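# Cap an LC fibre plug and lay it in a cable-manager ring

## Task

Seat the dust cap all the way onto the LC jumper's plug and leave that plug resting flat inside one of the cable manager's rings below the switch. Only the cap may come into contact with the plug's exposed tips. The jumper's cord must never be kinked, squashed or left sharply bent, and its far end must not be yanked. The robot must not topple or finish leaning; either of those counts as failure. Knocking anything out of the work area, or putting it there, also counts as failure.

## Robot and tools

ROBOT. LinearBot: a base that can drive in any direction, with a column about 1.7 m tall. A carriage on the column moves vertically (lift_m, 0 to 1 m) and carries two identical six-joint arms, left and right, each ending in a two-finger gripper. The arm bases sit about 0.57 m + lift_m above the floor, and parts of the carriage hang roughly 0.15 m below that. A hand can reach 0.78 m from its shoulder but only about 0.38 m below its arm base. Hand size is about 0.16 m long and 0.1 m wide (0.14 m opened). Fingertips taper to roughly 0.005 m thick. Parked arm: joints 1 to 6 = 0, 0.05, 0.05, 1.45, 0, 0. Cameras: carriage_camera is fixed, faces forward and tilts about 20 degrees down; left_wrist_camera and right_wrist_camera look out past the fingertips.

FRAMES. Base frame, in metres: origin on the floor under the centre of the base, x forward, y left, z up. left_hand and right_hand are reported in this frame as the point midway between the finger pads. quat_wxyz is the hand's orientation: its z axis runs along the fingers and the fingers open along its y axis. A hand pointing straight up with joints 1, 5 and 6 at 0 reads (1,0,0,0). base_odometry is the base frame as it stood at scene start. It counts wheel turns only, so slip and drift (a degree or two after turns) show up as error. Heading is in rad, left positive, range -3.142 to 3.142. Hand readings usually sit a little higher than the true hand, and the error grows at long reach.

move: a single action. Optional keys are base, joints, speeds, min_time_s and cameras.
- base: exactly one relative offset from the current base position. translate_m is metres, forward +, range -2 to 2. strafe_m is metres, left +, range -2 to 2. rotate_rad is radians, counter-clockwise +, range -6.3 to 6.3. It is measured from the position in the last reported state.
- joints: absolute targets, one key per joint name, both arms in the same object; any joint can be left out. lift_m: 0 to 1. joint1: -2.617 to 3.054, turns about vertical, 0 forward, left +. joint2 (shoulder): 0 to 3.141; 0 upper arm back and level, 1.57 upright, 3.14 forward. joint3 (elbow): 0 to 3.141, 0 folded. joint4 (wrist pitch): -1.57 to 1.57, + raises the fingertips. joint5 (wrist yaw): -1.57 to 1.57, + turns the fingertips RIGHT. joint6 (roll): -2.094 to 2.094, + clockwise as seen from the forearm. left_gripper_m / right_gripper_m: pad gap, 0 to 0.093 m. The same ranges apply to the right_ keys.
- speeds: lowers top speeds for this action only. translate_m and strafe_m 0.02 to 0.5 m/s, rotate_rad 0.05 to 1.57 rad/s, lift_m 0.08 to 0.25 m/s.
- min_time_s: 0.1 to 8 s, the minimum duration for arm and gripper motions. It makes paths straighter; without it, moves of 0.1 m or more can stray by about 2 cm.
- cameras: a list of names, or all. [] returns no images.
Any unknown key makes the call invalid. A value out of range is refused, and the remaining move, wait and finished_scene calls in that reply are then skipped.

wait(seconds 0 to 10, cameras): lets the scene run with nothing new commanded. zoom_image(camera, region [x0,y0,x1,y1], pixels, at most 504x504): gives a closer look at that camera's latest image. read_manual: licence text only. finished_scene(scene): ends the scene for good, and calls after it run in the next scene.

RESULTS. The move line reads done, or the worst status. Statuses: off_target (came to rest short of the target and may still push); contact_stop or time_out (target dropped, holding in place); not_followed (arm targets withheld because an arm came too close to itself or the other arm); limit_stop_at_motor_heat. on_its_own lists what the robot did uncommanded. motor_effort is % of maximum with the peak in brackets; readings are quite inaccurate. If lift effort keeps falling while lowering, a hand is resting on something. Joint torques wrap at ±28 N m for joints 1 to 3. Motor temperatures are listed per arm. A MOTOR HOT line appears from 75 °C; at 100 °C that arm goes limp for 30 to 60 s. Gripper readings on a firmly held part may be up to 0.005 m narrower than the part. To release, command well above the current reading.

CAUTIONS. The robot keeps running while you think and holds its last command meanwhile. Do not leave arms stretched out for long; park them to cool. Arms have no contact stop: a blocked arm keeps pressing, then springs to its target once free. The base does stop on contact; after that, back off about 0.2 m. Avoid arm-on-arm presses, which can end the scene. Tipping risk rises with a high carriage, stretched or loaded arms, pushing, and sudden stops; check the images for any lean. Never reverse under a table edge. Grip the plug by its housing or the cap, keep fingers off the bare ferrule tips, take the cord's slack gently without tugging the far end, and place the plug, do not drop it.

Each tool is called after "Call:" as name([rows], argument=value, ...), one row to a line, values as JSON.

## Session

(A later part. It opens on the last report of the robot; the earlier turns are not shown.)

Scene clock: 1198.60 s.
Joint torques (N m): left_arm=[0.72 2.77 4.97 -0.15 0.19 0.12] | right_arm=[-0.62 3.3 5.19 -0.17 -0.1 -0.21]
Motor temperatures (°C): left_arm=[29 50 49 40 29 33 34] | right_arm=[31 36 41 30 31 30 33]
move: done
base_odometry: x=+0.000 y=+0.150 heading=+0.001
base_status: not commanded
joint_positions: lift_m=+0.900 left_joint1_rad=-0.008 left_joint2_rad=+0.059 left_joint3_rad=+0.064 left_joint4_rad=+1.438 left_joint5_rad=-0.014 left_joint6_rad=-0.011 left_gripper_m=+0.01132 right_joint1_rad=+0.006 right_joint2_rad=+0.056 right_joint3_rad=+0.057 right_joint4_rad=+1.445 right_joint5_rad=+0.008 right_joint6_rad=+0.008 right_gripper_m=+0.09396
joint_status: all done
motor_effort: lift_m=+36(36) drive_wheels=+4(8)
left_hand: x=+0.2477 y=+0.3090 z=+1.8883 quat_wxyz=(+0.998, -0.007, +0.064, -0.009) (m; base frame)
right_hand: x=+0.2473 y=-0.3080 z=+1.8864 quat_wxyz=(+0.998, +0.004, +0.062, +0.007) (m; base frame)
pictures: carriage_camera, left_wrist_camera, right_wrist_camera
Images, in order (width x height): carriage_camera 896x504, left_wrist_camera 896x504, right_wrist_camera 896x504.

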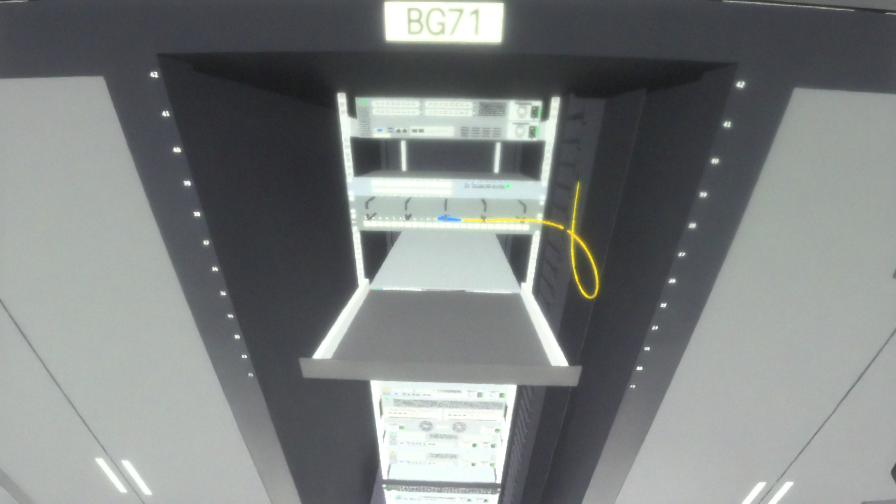

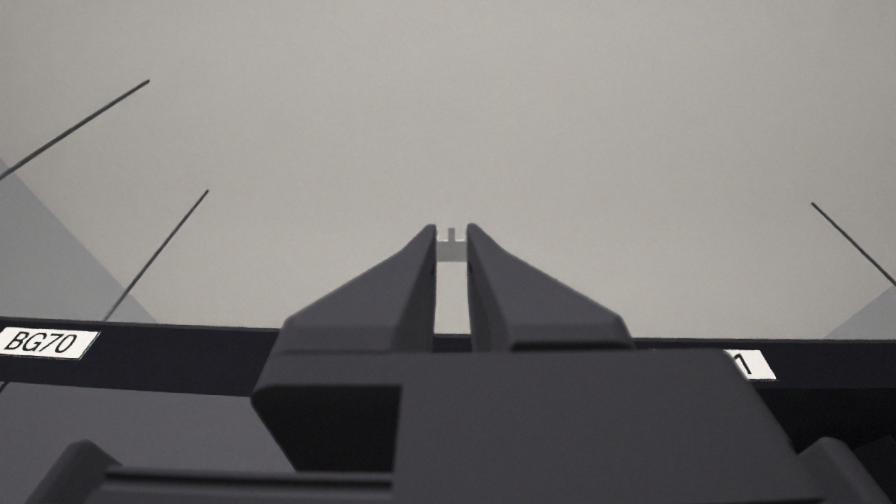

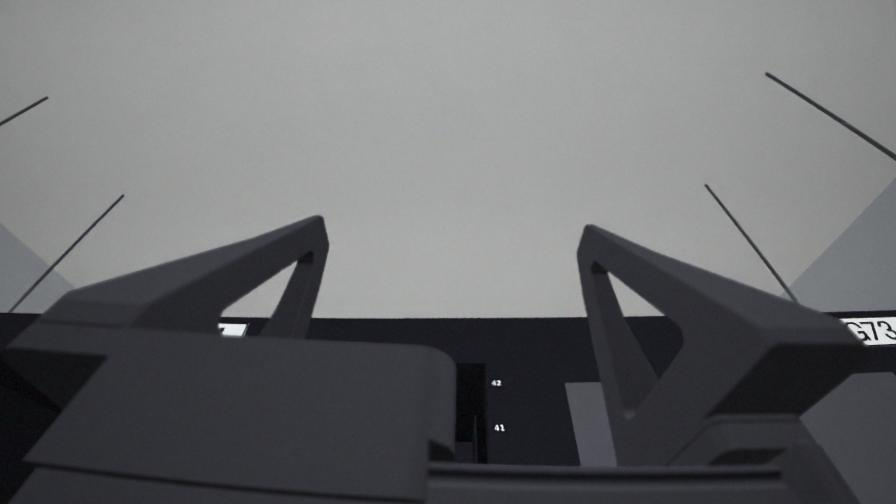

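Call:
move(joints={"lift_m": 1.0, "right_joint1_rad": 0.75, "right_joint2_rad": 1.57, "right_joint3_rad": 0.52, "right_joint4_rad": 1.08, "right_joint5_rad": 0.74, "right_joint6_rad": -1.579, "right_gripper_m": 0.026}, speeds={"lift_m": 0.1}, min_time_s=3, cameras=["carriage_camera", "right_wrist_camera"])

Scene clock: 1387.97 s.
Joint torques (N m): left_arm=[0.69 3.03 5.38 -0.2 0.16 0.11] | right_arm=[0.54 -5.07 7.97 2.28 0.1 -0.14]
Motor temperatures (°C): left_arm=[29 41 46 33 29 33 35] | right_arm=[31 35 42 30 31 30 33]
move: done
base_odometry: x=+0.000 y=+0.150 heading=+0.001
base_status: not commanded
joint_positions: lift_m=+1.000 left_joint1_rad=-0.008 left_joint2_rad=+0.056 left_joint3_rad=+0.060 left_joint4_rad=+1.442 left_joint5_rad=-0.010 left_joint6_rad=-0.010 left_gripper_m=+0.01132 right_joint1_rad=+0.744 right_joint2_rad=+1.557 right_joint3_rad=+0.498 right_joint4_rad=+1.097 right_joint5_rad=+0.729 right_joint6_rad=-1.567 right_gripper_m=+0.02614
joint_status: all done
motor_effort: lift_m=+35(43) drive_wheels=+5(9)
left_hand: x=+0.2471 y=+0.3084 z=+1.9872 quat_wxyz=(+0.998, -0.005, +0.062, -0.009) (m; base frame)
right_hand: x=+0.5803 y=-0.1266 z=+1.7548 quat_wxyz=(+0.518, -0.489, +0.497, -0.496) (m; base frame)
pictures: carriage_camera, right_wrist_camera
Images, in order (width x height): carriage_camera 896x504, right_wrist_camera 896x504.

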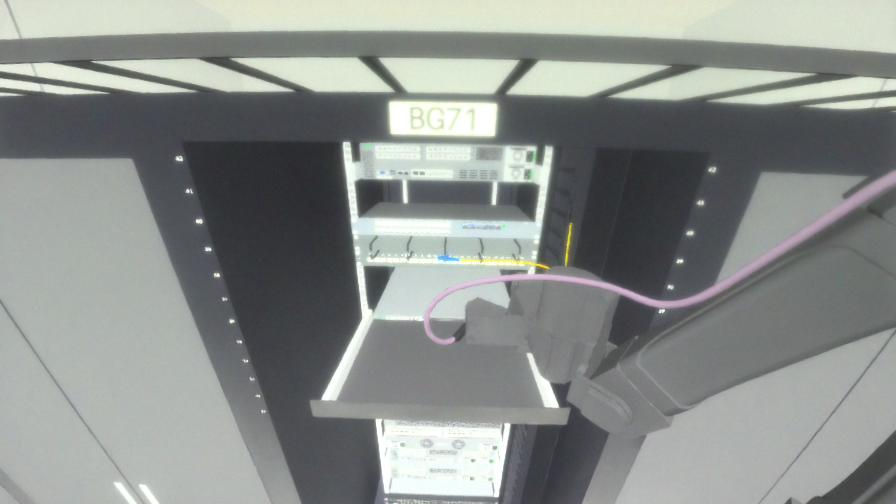

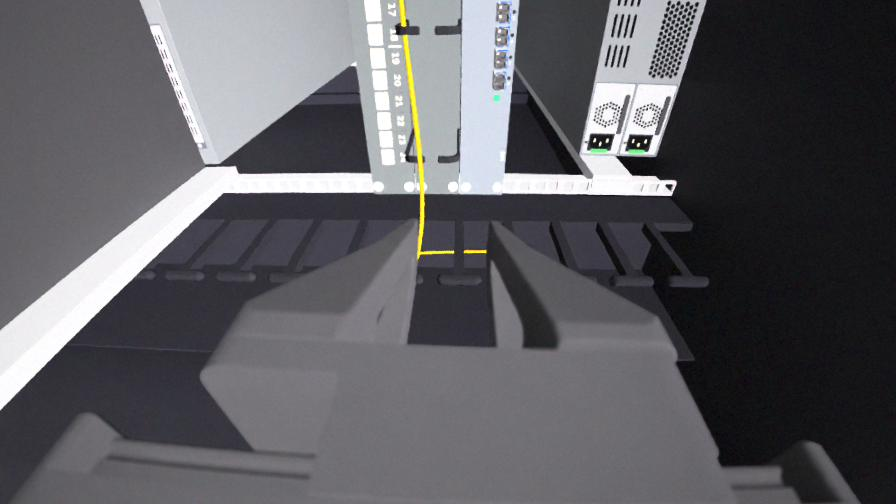

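Call:
move(cameras=["right_wrist_camera", "carriage_camera"])

Scene clock: 1430.67 s.
Joint torques (N m): left_arm=[0.68 3.04 5.37 -0.2 0.16 0.11] | right_arm=[0.54 -5.05 7.94 2.29 0.09 -0.13]
Motor temperatures (°C): left_arm=[29 40 46 33 29 33 36] | right_arm=[31 36 43 35 31 30 33]
base_odometry: x=+0.000 y=+0.150 heading=+0.001
base_status: not commanded
joint_positions: lift_m=+1.000 left_joint1_rad=-0.008 left_joint2_rad=+0.056 left_joint3_rad=+0.060 left_joint4_rad=+1.442 left_joint5_rad=-0.010 left_joint6_rad=-0.010 left_gripper_m=+0.01132 right_joint1_rad=+0.744 right_joint2_rad=+1.557 right_joint3_rad=+0.498 right_joint4_rad=+1.096 right_joint5_rad=+0.731 right_joint6_rad=-1.568 right_gripper_m=+0.02614
joint_status: all done
motor_effort: lift_m=+35(43) drive_wheels=+5(9)
left_hand: x=+0.2471 y=+0.3084 z=+1.9872 quat_wxyz=(+0.998, -0.005, +0.062, -0.009) (m; base frame)
right_hand: x=+0.5804 y=-0.1268 z=+1.7548 quat_wxyz=(+0.517, -0.490, +0.497, -0.497) (m; base frame)
pictures: carriage_camera, right_wrist_camera
Images, in order (width x height): carriage_camera 896x504, right_wrist_camera 896x504.

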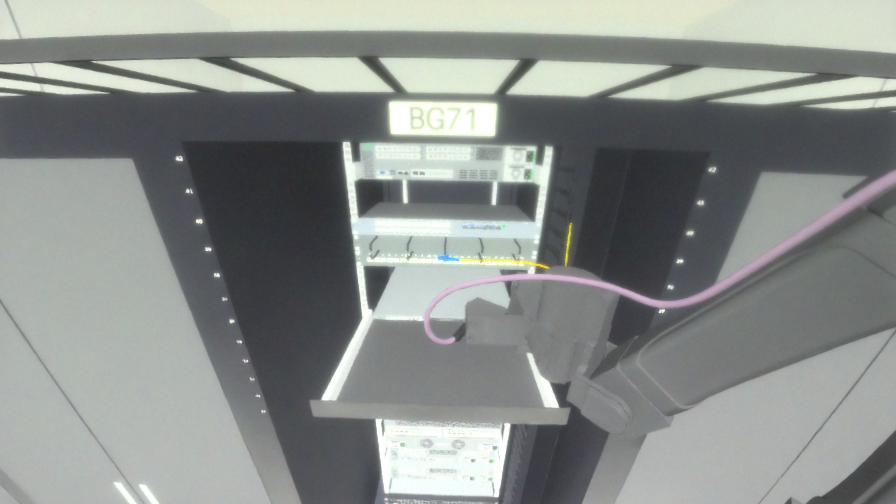

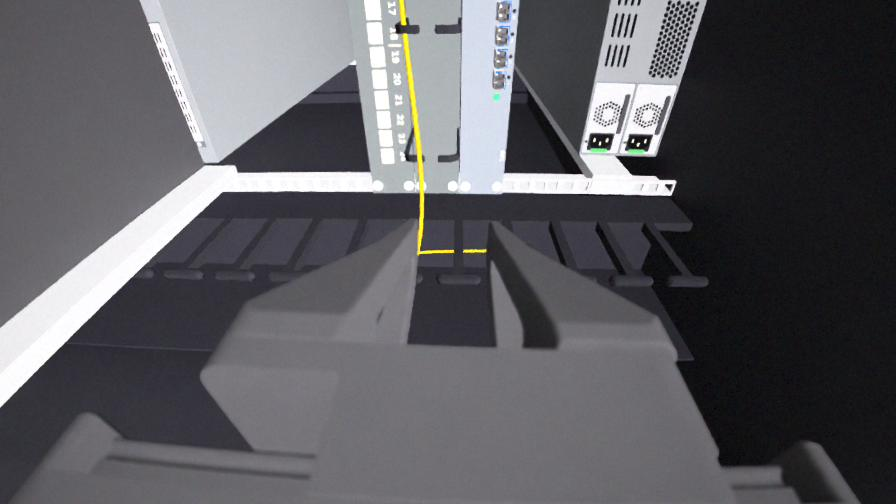

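Call:
zoom_image(camera="carriage_camera", region=[392, 120, 896, 504])

Call:
zoom_image(camera="carriage_camera", region=[350, 200, 600, 350])

Scaled by 1.000.

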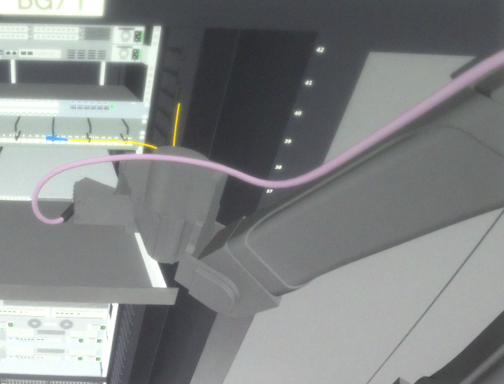

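Scaled by 2.016 from the camera's 896x504 image, which has a finer 1280x720 frame.

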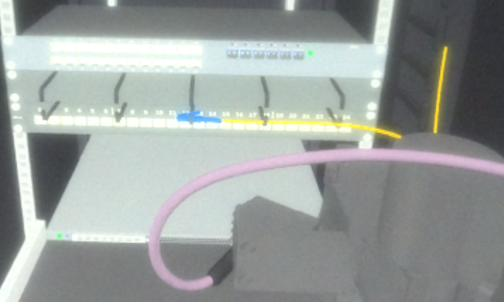

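Call:
move(joints={"right_joint1_rad": 0.797, "right_joint2_rad": 2.045, "right_joint3_rad": 1.015, "right_joint4_rad": 1.025, "right_joint5_rad": 0.80, "right_joint6_rad": -1.582}, min_time_s=2.5, cameras=["right_wrist_camera", "carriage_camera"])

Scene clock: 1486.50 s.
Joint torques (N m): left_arm=[0.68 3.04 5.35 -0.19 0.16 0.11] | right_arm=[0.58 -9.07 8.09 2.26 0.11 -0.13]
Motor temperatures (°C): left_arm=[29 40 45 32 29 33 36] | right_arm=[31 37 45 38 31 30 33]
move: done
base_odometry: x=+0.000 y=+0.150 heading=+0.001
base_status: not commanded
joint_positions: lift_m=+1.000 left_joint1_rad=-0.008 left_joint2_rad=+0.056 left_joint3_rad=+0.060 left_joint4_rad=+1.442 left_joint5_rad=-0.010 left_joint6_rad=-0.010 left_gripper_m=+0.01132 right_joint1_rad=+0.791 right_joint2_rad=+2.026 right_joint3_rad=+0.993 right_joint4_rad=+1.042 right_joint5_rad=+0.790 right_joint6_rad=-1.571 right_gripper_m=+0.02614
joint_status: all done
motor_effort: lift_m=+35(35) drive_wheels=+5(10)
left_hand: x=+0.2471 y=+0.3084 z=+1.9872 quat_wxyz=(+0.998, -0.005, +0.062, -0.009) (m; base frame)
right_hand: x=+0.6592 y=-0.0315 z=+1.7270 quat_wxyz=(+0.503, -0.497, +0.500, -0.500) (m; base frame)
pictures: carriage_camera, right_wrist_camera
Images, in order (width x height): carriage_camera 896x504, right_wrist_camera 896x504.

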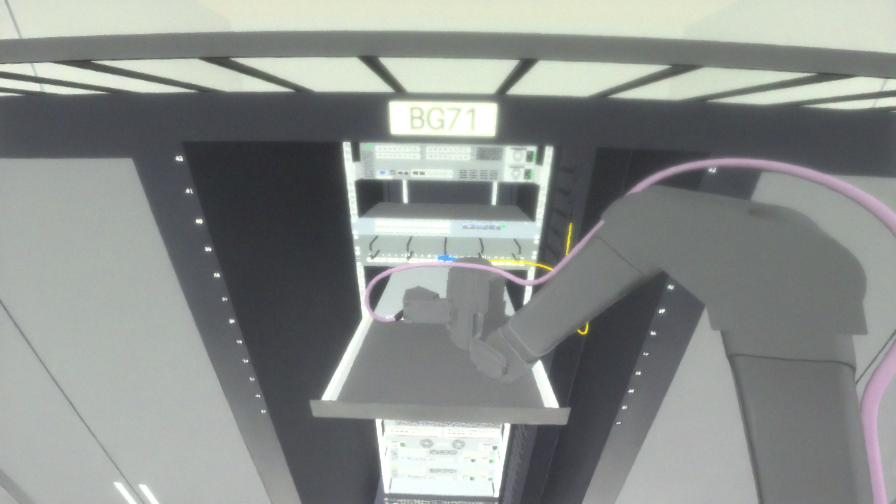

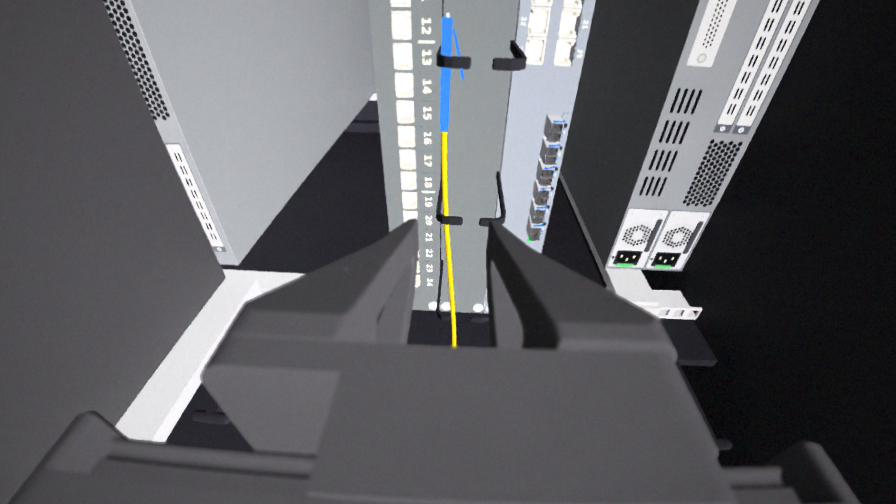

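Call:
zoom_image(camera="right_wrist_camera", region=[360, 0, 560, 160])

Call:
zoom_image(camera="right_wrist_camera", region=[360, 160, 560, 320])

Scaled by 2.520 from the camera's 896x504 image, which has a finer 1280x720 frame.

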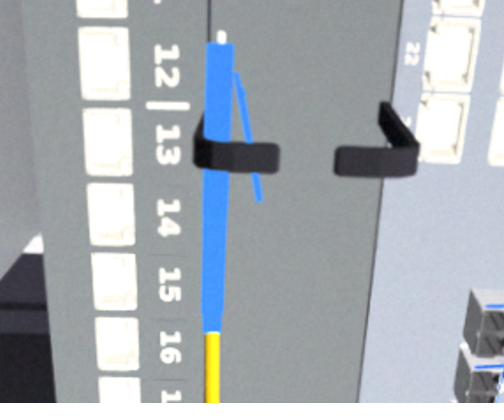

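Scaled by 2.520 from the camera's 896x504 image, which has a finer 1280x720 frame.

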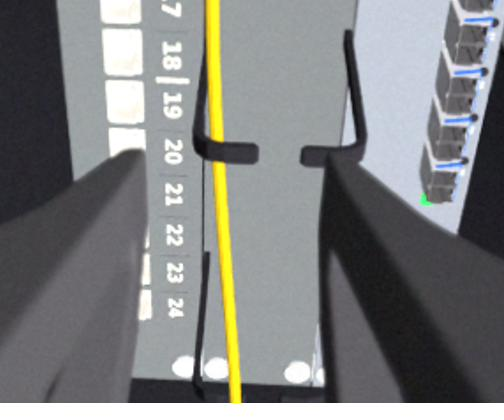

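Call:
zoom_image(camera="right_wrist_camera", region=[100, 60, 400, 300])

Call:
zoom_image(camera="right_wrist_camera", region=[500, 40, 740, 340])

Scaled by 1.680 from the camera's 896x504 image, which has a finer 1280x720 frame.

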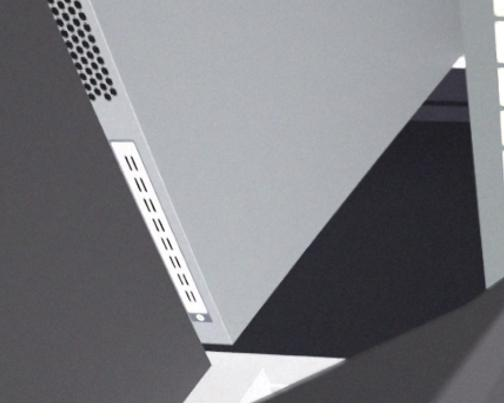

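Scaled by 1.680 from the camera's 896x504 image, which has a finer 1280x720 frame.

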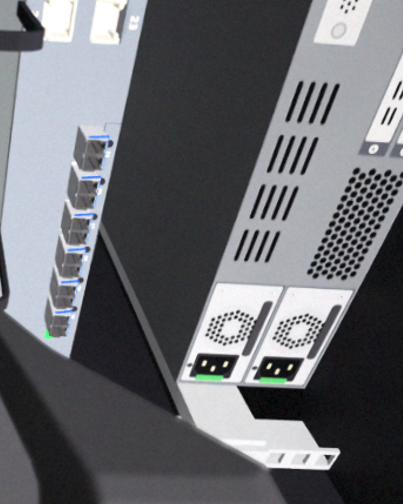

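Call:
zoom_image(camera="carriage_camera", region=[390, 230, 550, 350])

Scaled by 3.150 from the camera's 896x504 image, which has a finer 1280x720 frame.

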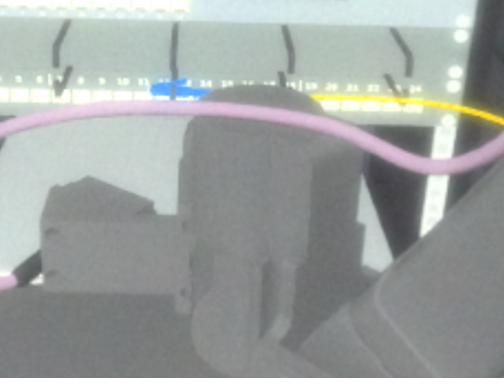

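Call:
move(joints={"right_joint1_rad": 0.777, "right_joint2_rad": 2.1965, "right_joint3_rad": 1.264, "right_joint4_rad": 0.922, "right_joint5_rad": 0.779, "right_joint6_rad": -1.582}, min_time_s=2.0, cameras=["right_wrist_camera"])

Scene clock: 1641.50 s.
Joint torques (N m): left_arm=[0.7 3.02 5.35 -0.2 0.15 0.11] | right_arm=[-0.73 -10.55 8.58 2.25 -0.09 -0.13]
Motor temperatures (°C): left_arm=[29 39 45 31 29 33 36] | right_arm=[31 41 49 46 31 30 33]
move: done
base_odometry: x=+0.000 y=+0.150 heading=+0.001
base_status: not commanded
joint_positions: lift_m=+1.000 left_joint1_rad=-0.008 left_joint2_rad=+0.056 left_joint3_rad=+0.060 left_joint4_rad=+1.442 left_joint5_rad=-0.010 left_joint6_rad=-0.010 left_gripper_m=+0.01132 right_joint1_rad=+0.784 right_joint2_rad=+2.175 right_joint3_rad=+1.241 right_joint4_rad=+0.940 right_joint5_rad=+0.788 right_joint6_rad=-1.572 right_gripper_m=+0.02614
joint_status: all done
motor_effort: lift_m=+35(35) drive_wheels=+3(9)
left_hand: x=+0.2471 y=+0.3084 z=+1.9872 quat_wxyz=(+0.998, -0.005, +0.062, -0.009) (m; base frame)
right_hand: x=+0.6972 y=+0.0014 z=+1.7247 quat_wxyz=(+0.501, -0.497, +0.501, -0.501) (m; base frame)
pictures: right_wrist_camera
Images, in order (width x height): right_wrist_camera 896x504.

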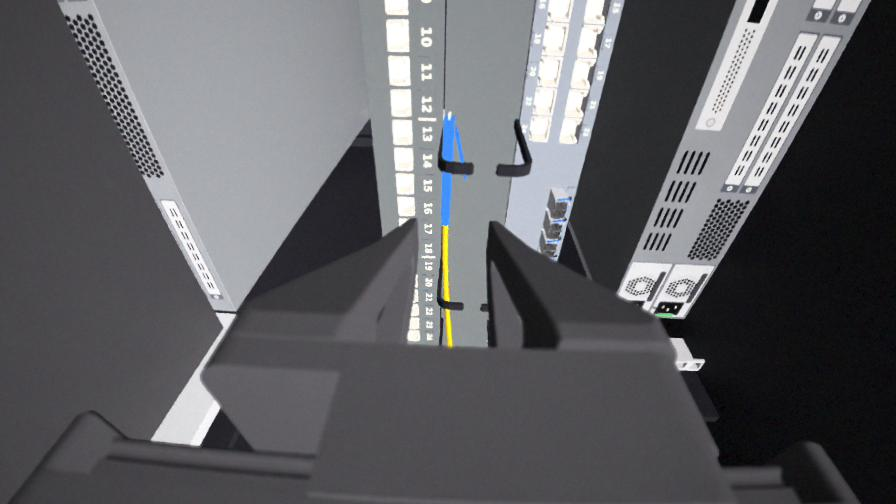

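Call:
zoom_image(camera="right_wrist_camera", region=[370, 80, 570, 240])

Call:
zoom_image(camera="right_wrist_camera", region=[380, 0, 560, 120])

Call:
zoom_image(camera="right_wrist_camera", region=[380, 200, 560, 350])

Scaled by 2.520 from the camera's 896x504 image, which has a finer 1280x720 frame.

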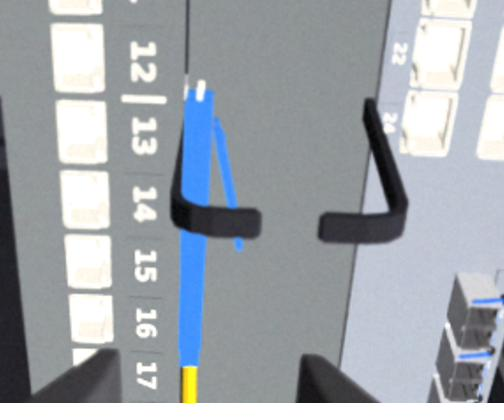

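Scaled by 2.800 from the camera's 896x504 image, which has a finer 1280x720 frame.

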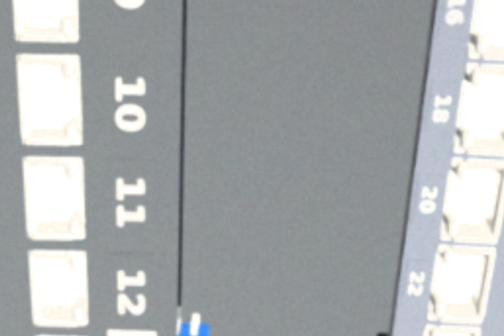

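Scaled by 2.800 from the camera's 896x504 image, which has a finer 1280x720 frame.

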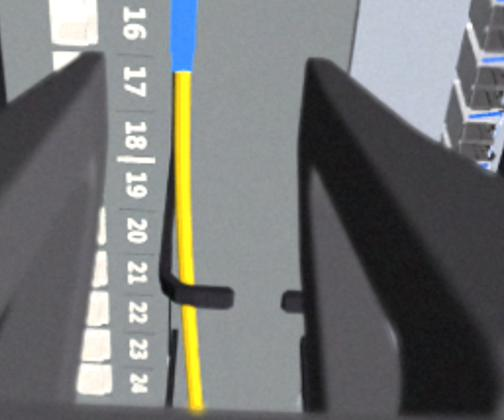

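Call:
move(joints={"right_joint1_rad": 0.703, "right_joint2_rad": 2.258, "right_joint3_rad": 1.375, "right_joint4_rad": 0.867, "right_joint5_rad": 0.701, "right_joint6_rad": -1.582}, min_time_s=2.0, cameras=["right_wrist_camera"])

Call:
zoom_image(camera="right_wrist_camera", region=[370, 130, 570, 290])

Scene clock: 1714.80 s.
Joint torques (N m): left_arm=[0.7 3.02 5.39 -0.2 0.16 0.11] | right_arm=[-0.61 -11.18 8.91 2.27 -0.1 -0.12]
Motor temperatures (°C): left_arm=[29 38 44 30 29 33 36] | right_arm=[31 47 51 44 31 30 33]
move: done
base_odometry: x=+0.000 y=+0.150 heading=+0.001
base_status: not commanded
joint_positions: lift_m=+1.000 left_joint1_rad=-0.008 left_joint2_rad=+0.056 left_joint3_rad=+0.060 left_joint4_rad=+1.442 left_joint5_rad=-0.010 left_joint6_rad=-0.010 left_gripper_m=+0.01132 right_joint1_rad=+0.709 right_joint2_rad=+2.235 right_joint3_rad=+1.351 right_joint4_rad=+0.885 right_joint5_rad=+0.711 right_joint6_rad=-1.572 right_gripper_m=+0.02614
joint_status: all done
motor_effort: lift_m=+34(35) drive_wheels=+2(8)
left_hand: x=+0.2471 y=+0.3084 z=+1.9872 quat_wxyz=(+0.998, -0.005, +0.062, -0.009) (m; base frame)
right_hand: x=+0.7352 y=-0.0088 z=+1.7244 quat_wxyz=(+0.500, -0.499, +0.500, -0.501) (m; base frame)
pictures: right_wrist_camera
Images, in order (width x height): right_wrist_camera 896x504.

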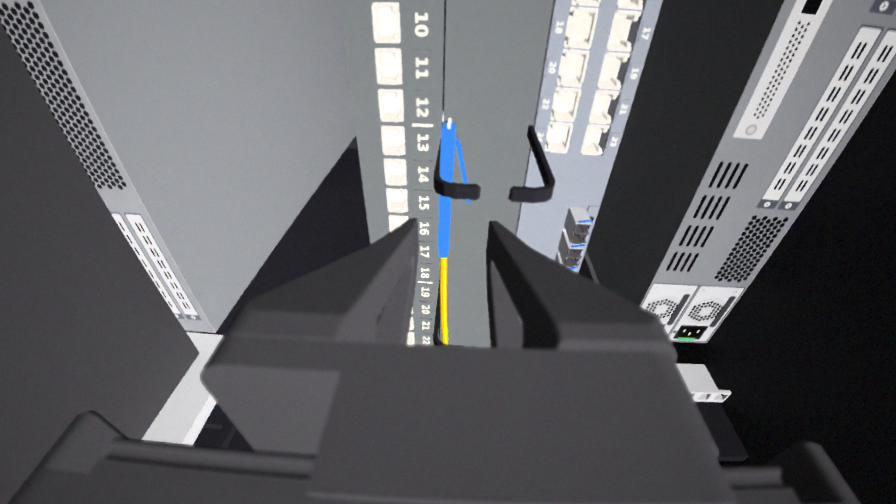

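Scaled by 2.520 from the camera's 896x504 image, which has a finer 1280x720 frame.

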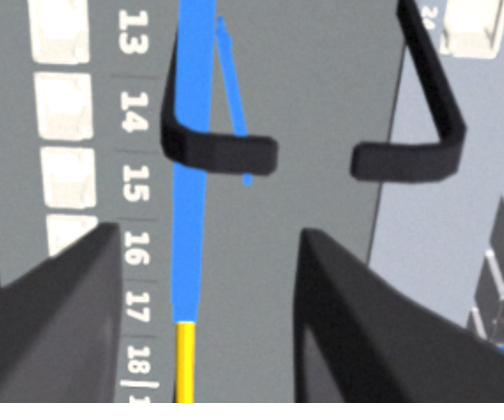

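Call:
move(joints={"right_joint1_rad": 0.673, "right_joint2_rad": 2.312, "right_joint3_rad": 1.459, "right_joint4_rad": 0.836, "right_joint5_rad": 0.669, "right_joint6_rad": -1.582}, min_time_s=2.0, cameras=["right_wrist_camera"])

Call:
zoom_image(camera="right_wrist_camera", region=[370, 130, 570, 290])

Scene clock: 1781.50 s.
Joint torques (N m): left_arm=[0.68 3.02 5.37 -0.2 0.15 0.11] | right_arm=[-0.65 -11.64 9.03 2.31 -0.11 -0.13]
Motor temperatures (°C): left_arm=[29 38 44 30 29 33 36] | right_arm=[31 50 51 49 31 30 33]
move: done
base_odometry: x=+0.000 y=+0.150 heading=+0.001
base_status: not commanded
joint_positions: lift_m=+1.000 left_joint1_rad=-0.008 left_joint2_rad=+0.056 left_joint3_rad=+0.060 left_joint4_rad=+1.442 left_joint5_rad=-0.010 left_joint6_rad=-0.010 left_gripper_m=+0.01132 right_joint1_rad=+0.679 right_joint2_rad=+2.288 right_joint3_rad=+1.435 right_joint4_rad=+0.853 right_joint5_rad=+0.679 right_joint6_rad=-1.572 right_gripper_m=+0.02614
joint_status: all done
motor_effort: lift_m=+35(35) drive_wheels=+1(8)
left_hand: x=+0.2471 y=+0.3084 z=+1.9872 quat_wxyz=(+0.998, -0.005, +0.062, -0.009) (m; base frame)
right_hand: x=+0.7560 y=-0.0096 z=+1.7211 quat_wxyz=(+0.500, -0.500, +0.500, -0.500) (m; base frame)
pictures: right_wrist_camera
Images, in order (width x height): right_wrist_camera 896x504.

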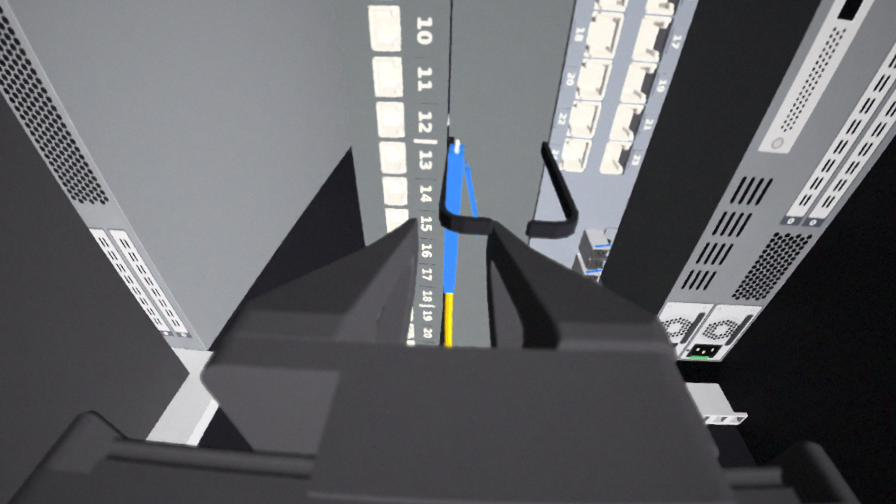

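Scaled by 2.520 from the camera's 896x504 image, which has a finer 1280x720 frame.

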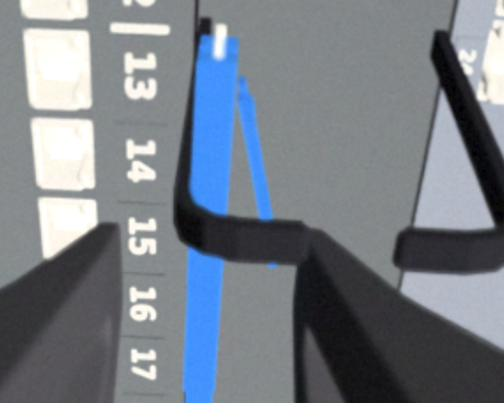

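Call:
move(joints={"right_joint1_rad": 0.700, "right_joint2_rad": 2.20, "right_joint3_rad": 1.30, "right_joint4_rad": 0.925, "right_joint5_rad": 0.700, "right_joint6_rad": -1.582}, min_time_s=1.5, cameras=[])

Call:
move(joints={"right_joint1_rad": 0.6585, "right_joint2_rad": 2.298, "right_joint3_rad": 1.427, "right_joint4_rad": 0.8535, "right_joint5_rad": 0.6545, "right_joint6_rad": -1.582}, min_time_s=2.0, cameras=["right_wrist_camera"])

Call:
zoom_image(camera="right_wrist_camera", region=[370, 130, 570, 290])

Scene clock: 1825.77 s.
Joint torques (N m): left_arm=[0.7 3.02 5.35 -0.2 0.16 0.11] | right_arm=[0.59 -16.25 5.44 2.52 0.1 -0.13]
Motor temperatures (°C): left_arm=[29 37 44 30 29 33 36] | right_arm=[31 48 50 48 31 30 33]
move: done
base_odometry: x=+0.000 y=+0.150 heading=+0.001
base_status: not commanded
joint_positions: lift_m=+1.000 left_joint1_rad=-0.008 left_joint2_rad=+0.056 left_joint3_rad=+0.060 left_joint4_rad=+1.442 left_joint5_rad=-0.010 left_joint6_rad=-0.010 left_gripper_m=+0.01132 right_joint1_rad=+0.694 right_joint2_rad=+2.233 right_joint3_rad=+1.314 right_joint4_rad=+0.924 right_joint5_rad=+0.690 right_joint6_rad=-1.572 right_gripper_m=+0.02614
joint_status: all done
motor_effort: lift_m=+34(35) drive_wheels=+1(7)
left_hand: x=+0.2471 y=+0.3084 z=+1.9872 quat_wxyz=(+0.998, -0.005, +0.062, -0.009) (m; base frame)
right_hand: x=+0.7352 y=-0.0168 z=+1.7186 quat_wxyz=(+0.502, -0.499, +0.499, -0.500) (m; base frame)
pictures: none
No camera images: "cameras" was empty.

Scene clock: 1828.07 s.
Joint torques (N m): left_arm=[0.69 3.03 5.35 -0.2 0.16 0.11] | right_arm=[-0.64 -11.49 8.96 2.32 -0.11 -0.12]
Motor temperatures (°C): left_arm=[29 37 44 30 29 33 36] | right_arm=[31 48 50 48 31 30 33]
move: done
base_odometry: x=+0.000 y=+0.150 heading=+0.001
base_status: not commanded
joint_positions: lift_m=+1.000 left_joint1_rad=-0.008 left_joint2_rad=+0.056 left_joint3_rad=+0.060 left_joint4_rad=+1.442 left_joint5_rad=-0.010 left_joint6_rad=-0.010 left_gripper_m=+0.01132 right_joint1_rad=+0.665 right_joint2_rad=+2.275 right_joint3_rad=+1.403 right_joint4_rad=+0.871 right_joint5_rad=+0.664 right_joint6_rad=-1.572 right_gripper_m=+0.02614
joint_status: all done
motor_effort: lift_m=+35(35) drive_wheels=+3(10)
left_hand: x=+0.2471 y=+0.3084 z=+1.9872 quat_wxyz=(+0.998, -0.005, +0.062, -0.009) (m; base frame)
right_hand: x=+0.7560 y=-0.0180 z=+1.7198 quat_wxyz=(+0.500, -0.501, +0.500, -0.500) (m; base frame)
pictures: right_wrist_camera
Images, in order (width x height): right_wrist_camera 896x504.

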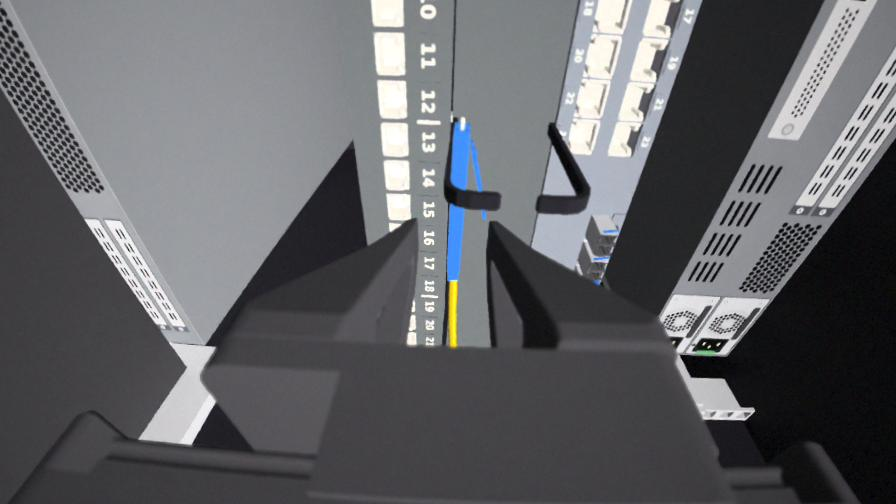

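Scaled by 2.520 from the camera's 896x504 image, which has a finer 1280x720 frame.

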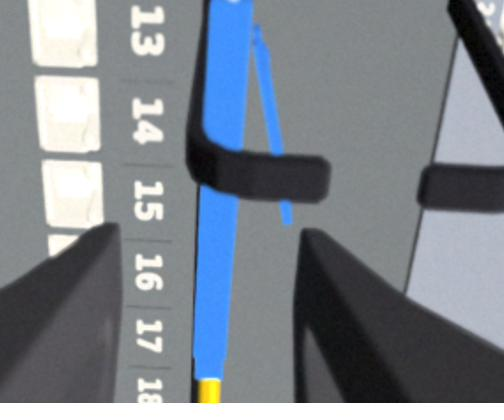

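Call:
move(joints={"right_gripper_m": 0.011}, min_time_s=1.5, cameras=["right_wrist_camera"])

Call:
zoom_image(camera="right_wrist_camera", region=[370, 130, 570, 290])

Scene clock: 1845.20 s.
Joint torques (N m): left_arm=[0.7 3.02 5.35 -0.2 0.15 0.11] | right_arm=[-0.64 -11.52 8.88 2.34 -0.08 -0.12]
Motor temperatures (°C): left_arm=[29 37 44 30 29 33 36] | right_arm=[31 51 52 47 31 30 33]
move: done
base_odometry: x=+0.000 y=+0.150 heading=+0.001
base_status: not commanded
joint_positions: lift_m=+1.000 left_joint1_rad=-0.008 left_joint2_rad=+0.056 left_joint3_rad=+0.060 left_joint4_rad=+1.442 left_joint5_rad=-0.010 left_joint6_rad=-0.010 left_gripper_m=+0.01132 right_joint1_rad=+0.665 right_joint2_rad=+2.275 right_joint3_rad=+1.404 right_joint4_rad=+0.869 right_joint5_rad=+0.663 right_joint6_rad=-1.572 right_gripper_m=+0.01113
joint_status: all done
motor_effort: lift_m=+35(35) drive_wheels=+1(8)
left_hand: x=+0.2471 y=+0.3084 z=+1.9872 quat_wxyz=(+0.998, -0.005, +0.062, -0.009) (m; base frame)
right_hand: x=+0.7560 y=-0.0177 z=+1.7197 quat_wxyz=(+0.499, -0.501, +0.499, -0.500) (m; base frame)
pictures: right_wrist_camera
Images, in order (width x height): right_wrist_camera 896x504.

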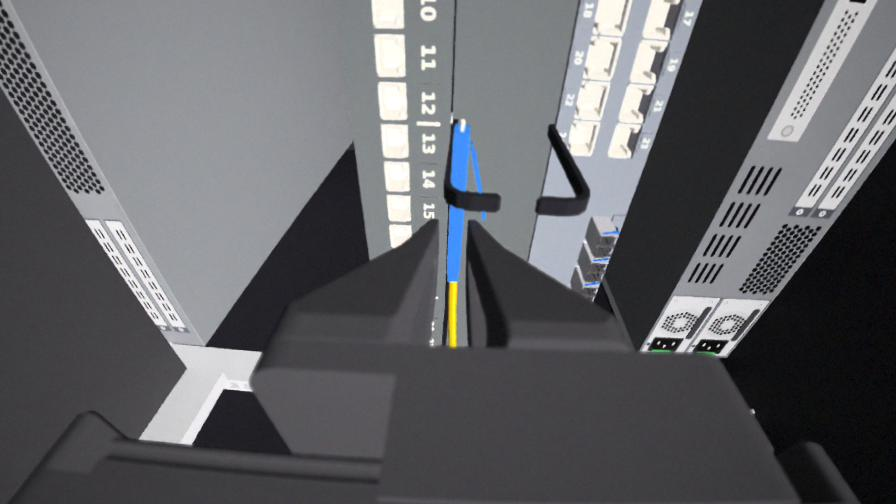

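Scaled by 2.520 from the camera's 896x504 image, which has a finer 1280x720 frame.

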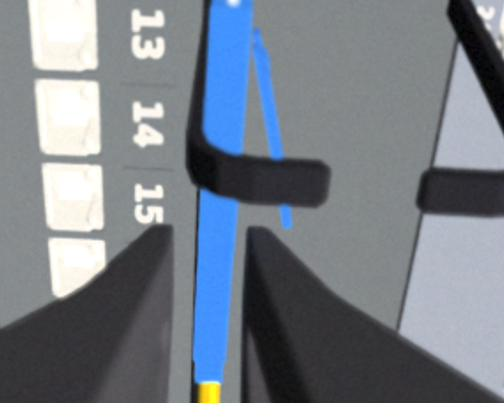

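Call:
move(joints={"right_gripper_m": 0.0065}, min_time_s=1.5, cameras=["right_wrist_camera"])

Call:
zoom_image(camera="right_wrist_camera", region=[370, 130, 570, 290])

Scene clock: 1861.33 s.
Joint torques (N m): left_arm=[0.69 3.02 5.37 -0.21 0.16 0.11] | right_arm=[-0.64 -11.51 8.85 2.35 -0.08 -0.12]
Motor temperatures (°C): left_arm=[29 37 44 30 29 33 36] | right_arm=[31 52 53 47 31 30 33]
move: done
base_odometry: x=+0.000 y=+0.150 heading=+0.001
base_status: not commanded
joint_positions: lift_m=+1.000 left_joint1_rad=-0.008 left_joint2_rad=+0.056 left_joint3_rad=+0.060 left_joint4_rad=+1.442 left_joint5_rad=-0.010 left_joint6_rad=-0.010 left_gripper_m=+0.01132 right_joint1_rad=+0.665 right_joint2_rad=+2.275 right_joint3_rad=+1.404 right_joint4_rad=+0.869 right_joint5_rad=+0.663 right_joint6_rad=-1.572 right_gripper_m=+0.00664
joint_status: all done
motor_effort: lift_m=+34(35) drive_wheels=+0(8)
left_hand: x=+0.2471 y=+0.3084 z=+1.9872 quat_wxyz=(+0.998, -0.005, +0.062, -0.009) (m; base frame)
right_hand: x=+0.7561 y=-0.0177 z=+1.7198 quat_wxyz=(+0.499, -0.501, +0.499, -0.500) (m; base frame)
pictures: right_wrist_camera
Images, in order (width x height): right_wrist_camera 896x504.

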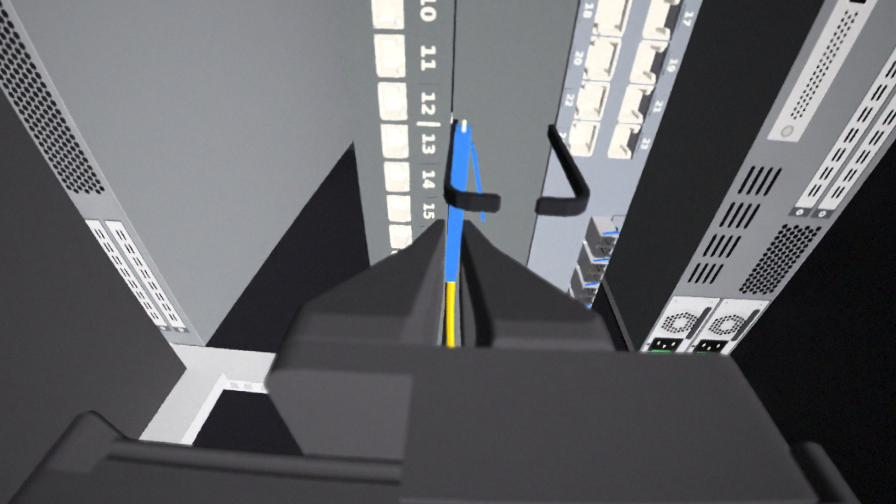

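Scaled by 2.520 from the camera's 896x504 image, which has a finer 1280x720 frame.

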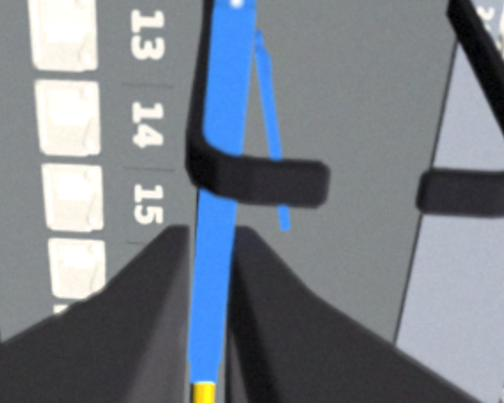

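Call:
move(joints={"right_gripper_m": 0.0045}, min_time_s=1.0, cameras=["right_wrist_camera"])

Call:
zoom_image(camera="right_wrist_camera", region=[370, 130, 570, 290])

Scene clock: 1866.37 s.
Joint torques (N m): left_arm=[0.69 3.02 5.37 -0.2 0.16 0.12] | right_arm=[-0.64 -11.52 8.75 2.32 -0.09 -0.12]
Motor temperatures (°C): left_arm=[29 37 44 30 29 33 36] | right_arm=[31 52 53 47 31 30 33]
move: done
base_odometry: x=+0.000 y=+0.150 heading=+0.001
base_status: not commanded
joint_positions: lift_m=+1.000 left_joint1_rad=-0.008 left_joint2_rad=+0.056 left_joint3_rad=+0.060 left_joint4_rad=+1.442 left_joint5_rad=-0.010 left_joint6_rad=-0.010 left_gripper_m=+0.01132 right_joint1_rad=+0.665 right_joint2_rad=+2.275 right_joint3_rad=+1.406 right_joint4_rad=+0.870 right_joint5_rad=+0.663 right_joint6_rad=-1.572 right_gripper_m=+0.00487
joint_status: all done
motor_effort: lift_m=+35(35) drive_wheels=+5(7)
left_hand: x=+0.2471 y=+0.3084 z=+1.9872 quat_wxyz=(+0.998, -0.005, +0.062, -0.009) (m; base frame)
right_hand: x=+0.7562 y=-0.0176 z=+1.7206 quat_wxyz=(+0.500, -0.500, +0.499, -0.500) (m; base frame)
pictures: right_wrist_camera
Images, in order (width x height): right_wrist_camera 896x504.

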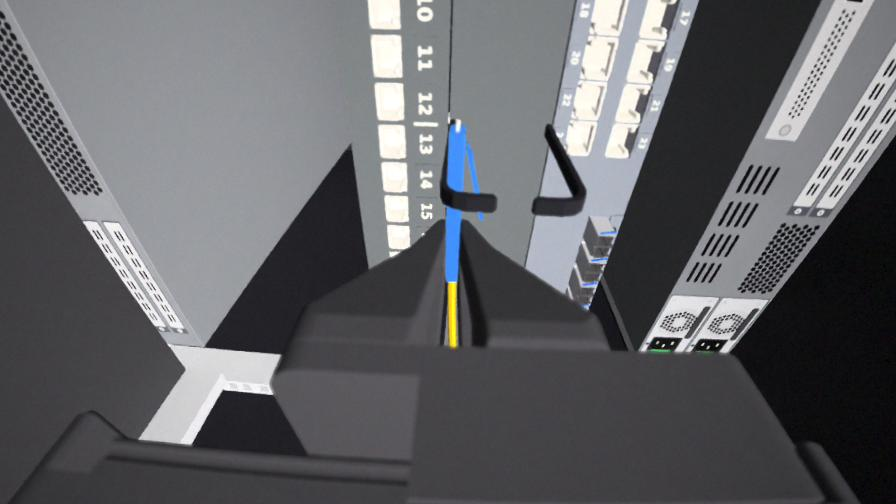

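Scaled by 2.520 from the camera's 896x504 image, which has a finer 1280x720 frame.

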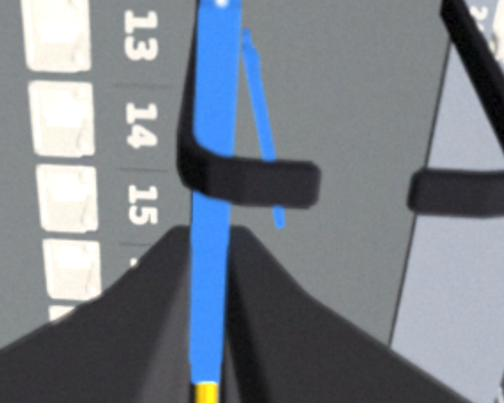

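Call:
move(joints={"right_gripper_m": 0.0015}, min_time_s=1.0, cameras=["right_wrist_camera"])

Call:
zoom_image(camera="right_wrist_camera", region=[370, 100, 570, 260])

Scene clock: 1875.97 s.
Joint torques (N m): left_arm=[0.7 3.04 5.37 -0.2 0.16 0.11] | right_arm=[-0.64 -11.49 8.73 2.32 -0.09 -0.12]
Motor temperatures (°C): left_arm=[29 37 44 30 29 33 36] | right_arm=[31 53 52 47 31 30 33]
move: done
base_odometry: x=+0.000 y=+0.150 heading=+0.001
base_status: not commanded
joint_positions: lift_m=+1.000 left_joint1_rad=-0.008 left_joint2_rad=+0.056 left_joint3_rad=+0.060 left_joint4_rad=+1.442 left_joint5_rad=-0.010 left_joint6_rad=-0.010 left_gripper_m=+0.01132 right_joint1_rad=+0.665 right_joint2_rad=+2.275 right_joint3_rad=+1.406 right_joint4_rad=+0.870 right_joint5_rad=+0.663 right_joint6_rad=-1.572 right_gripper_m=+0.00352
joint_status: all done
motor_effort: lift_m=+35(35) drive_wheels=+2(9)
left_hand: x=+0.2471 y=+0.3084 z=+1.9872 quat_wxyz=(+0.998, -0.005, +0.062, -0.009) (m; base frame)
right_hand: x=+0.7562 y=-0.0176 z=+1.7206 quat_wxyz=(+0.500, -0.500, +0.499, -0.500) (m; base frame)
pictures: right_wrist_camera
Images, in order (width x height): right_wrist_camera 896x504.

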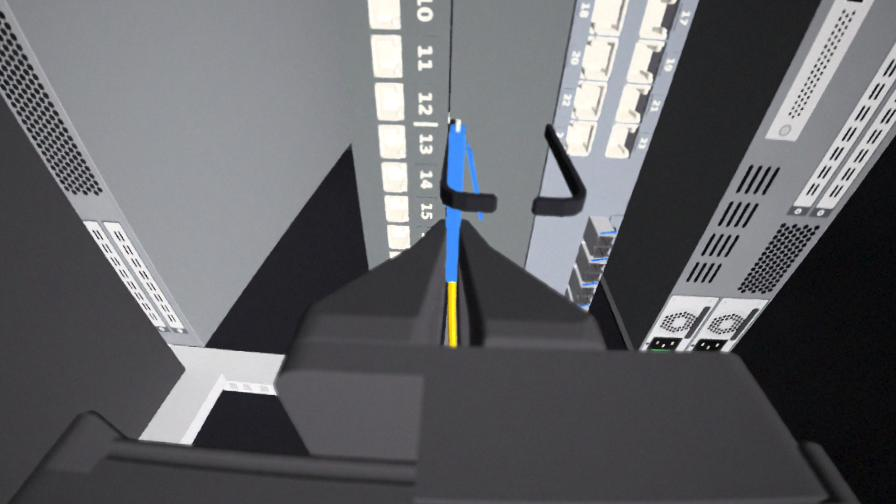

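Scaled by 2.520 from the camera's 896x504 image, which has a finer 1280x720 frame.

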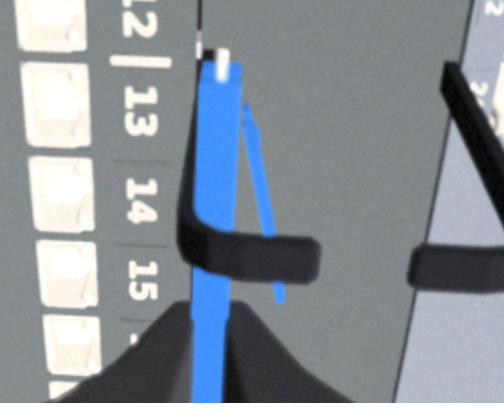

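Call:
move(joints={"right_joint4_rad": 0.884}, min_time_s=1.0, cameras=["right_wrist_camera"])

Call:
zoom_image(camera="right_wrist_camera", region=[370, 100, 570, 260])

Scene clock: 1939.73 s.
Joint torques (N m): left_arm=[0.7 2.99 5.35 -0.2 0.17 0.11] | right_arm=[-0.64 -11.49 8.73 2.54 -0.09 -0.12]
Motor temperatures (°C): left_arm=[29 37 44 30 29 33 37] | right_arm=[31 54 51 47 31 30 34]
move: done
base_odometry: x=+0.000 y=+0.150 heading=+0.001
base_status: not commanded
joint_positions: lift_m=+1.000 left_joint1_rad=-0.008 left_joint2_rad=+0.056 left_joint3_rad=+0.060 left_joint4_rad=+1.442 left_joint5_rad=-0.010 left_joint6_rad=-0.010 left_gripper_m=+0.01132 right_joint1_rad=+0.665 right_joint2_rad=+2.275 right_joint3_rad=+1.406 right_joint4_rad=+0.882 right_joint5_rad=+0.663 right_joint6_rad=-1.572 right_gripper_m=+0.00351
joint_status: all done
motor_effort: lift_m=+35(35) drive_wheels=+4(7)
left_hand: x=+0.2471 y=+0.3084 z=+1.9872 quat_wxyz=(+0.998, -0.005, +0.062, -0.009) (m; base frame)
right_hand: x=+0.7562 y=-0.0176 z=+1.7229 quat_wxyz=(+0.504, -0.496, +0.499, -0.501) (m; base frame)
pictures: right_wrist_camera
Images, in order (width x height): right_wrist_camera 896x504.

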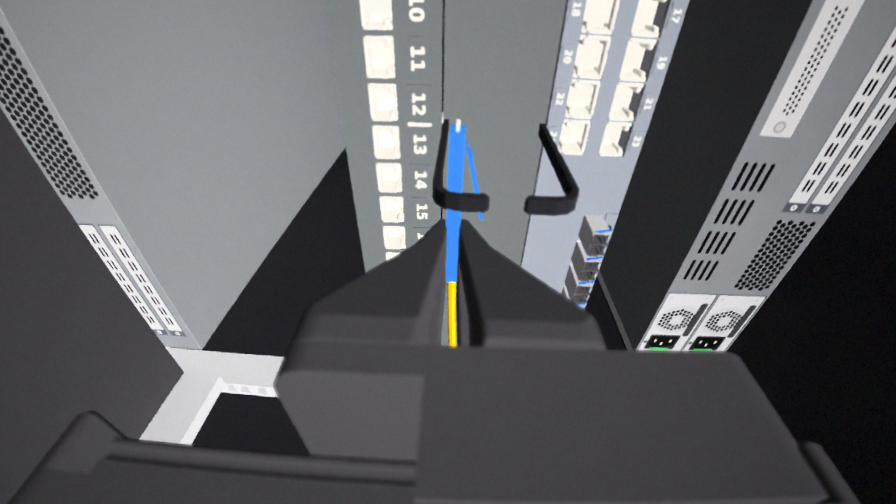

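Scaled by 2.520 from the camera's 896x504 image, which has a finer 1280x720 frame.

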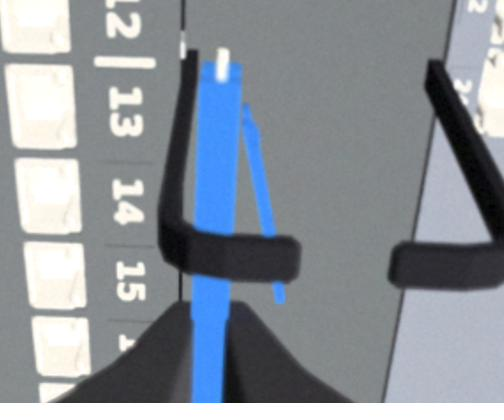

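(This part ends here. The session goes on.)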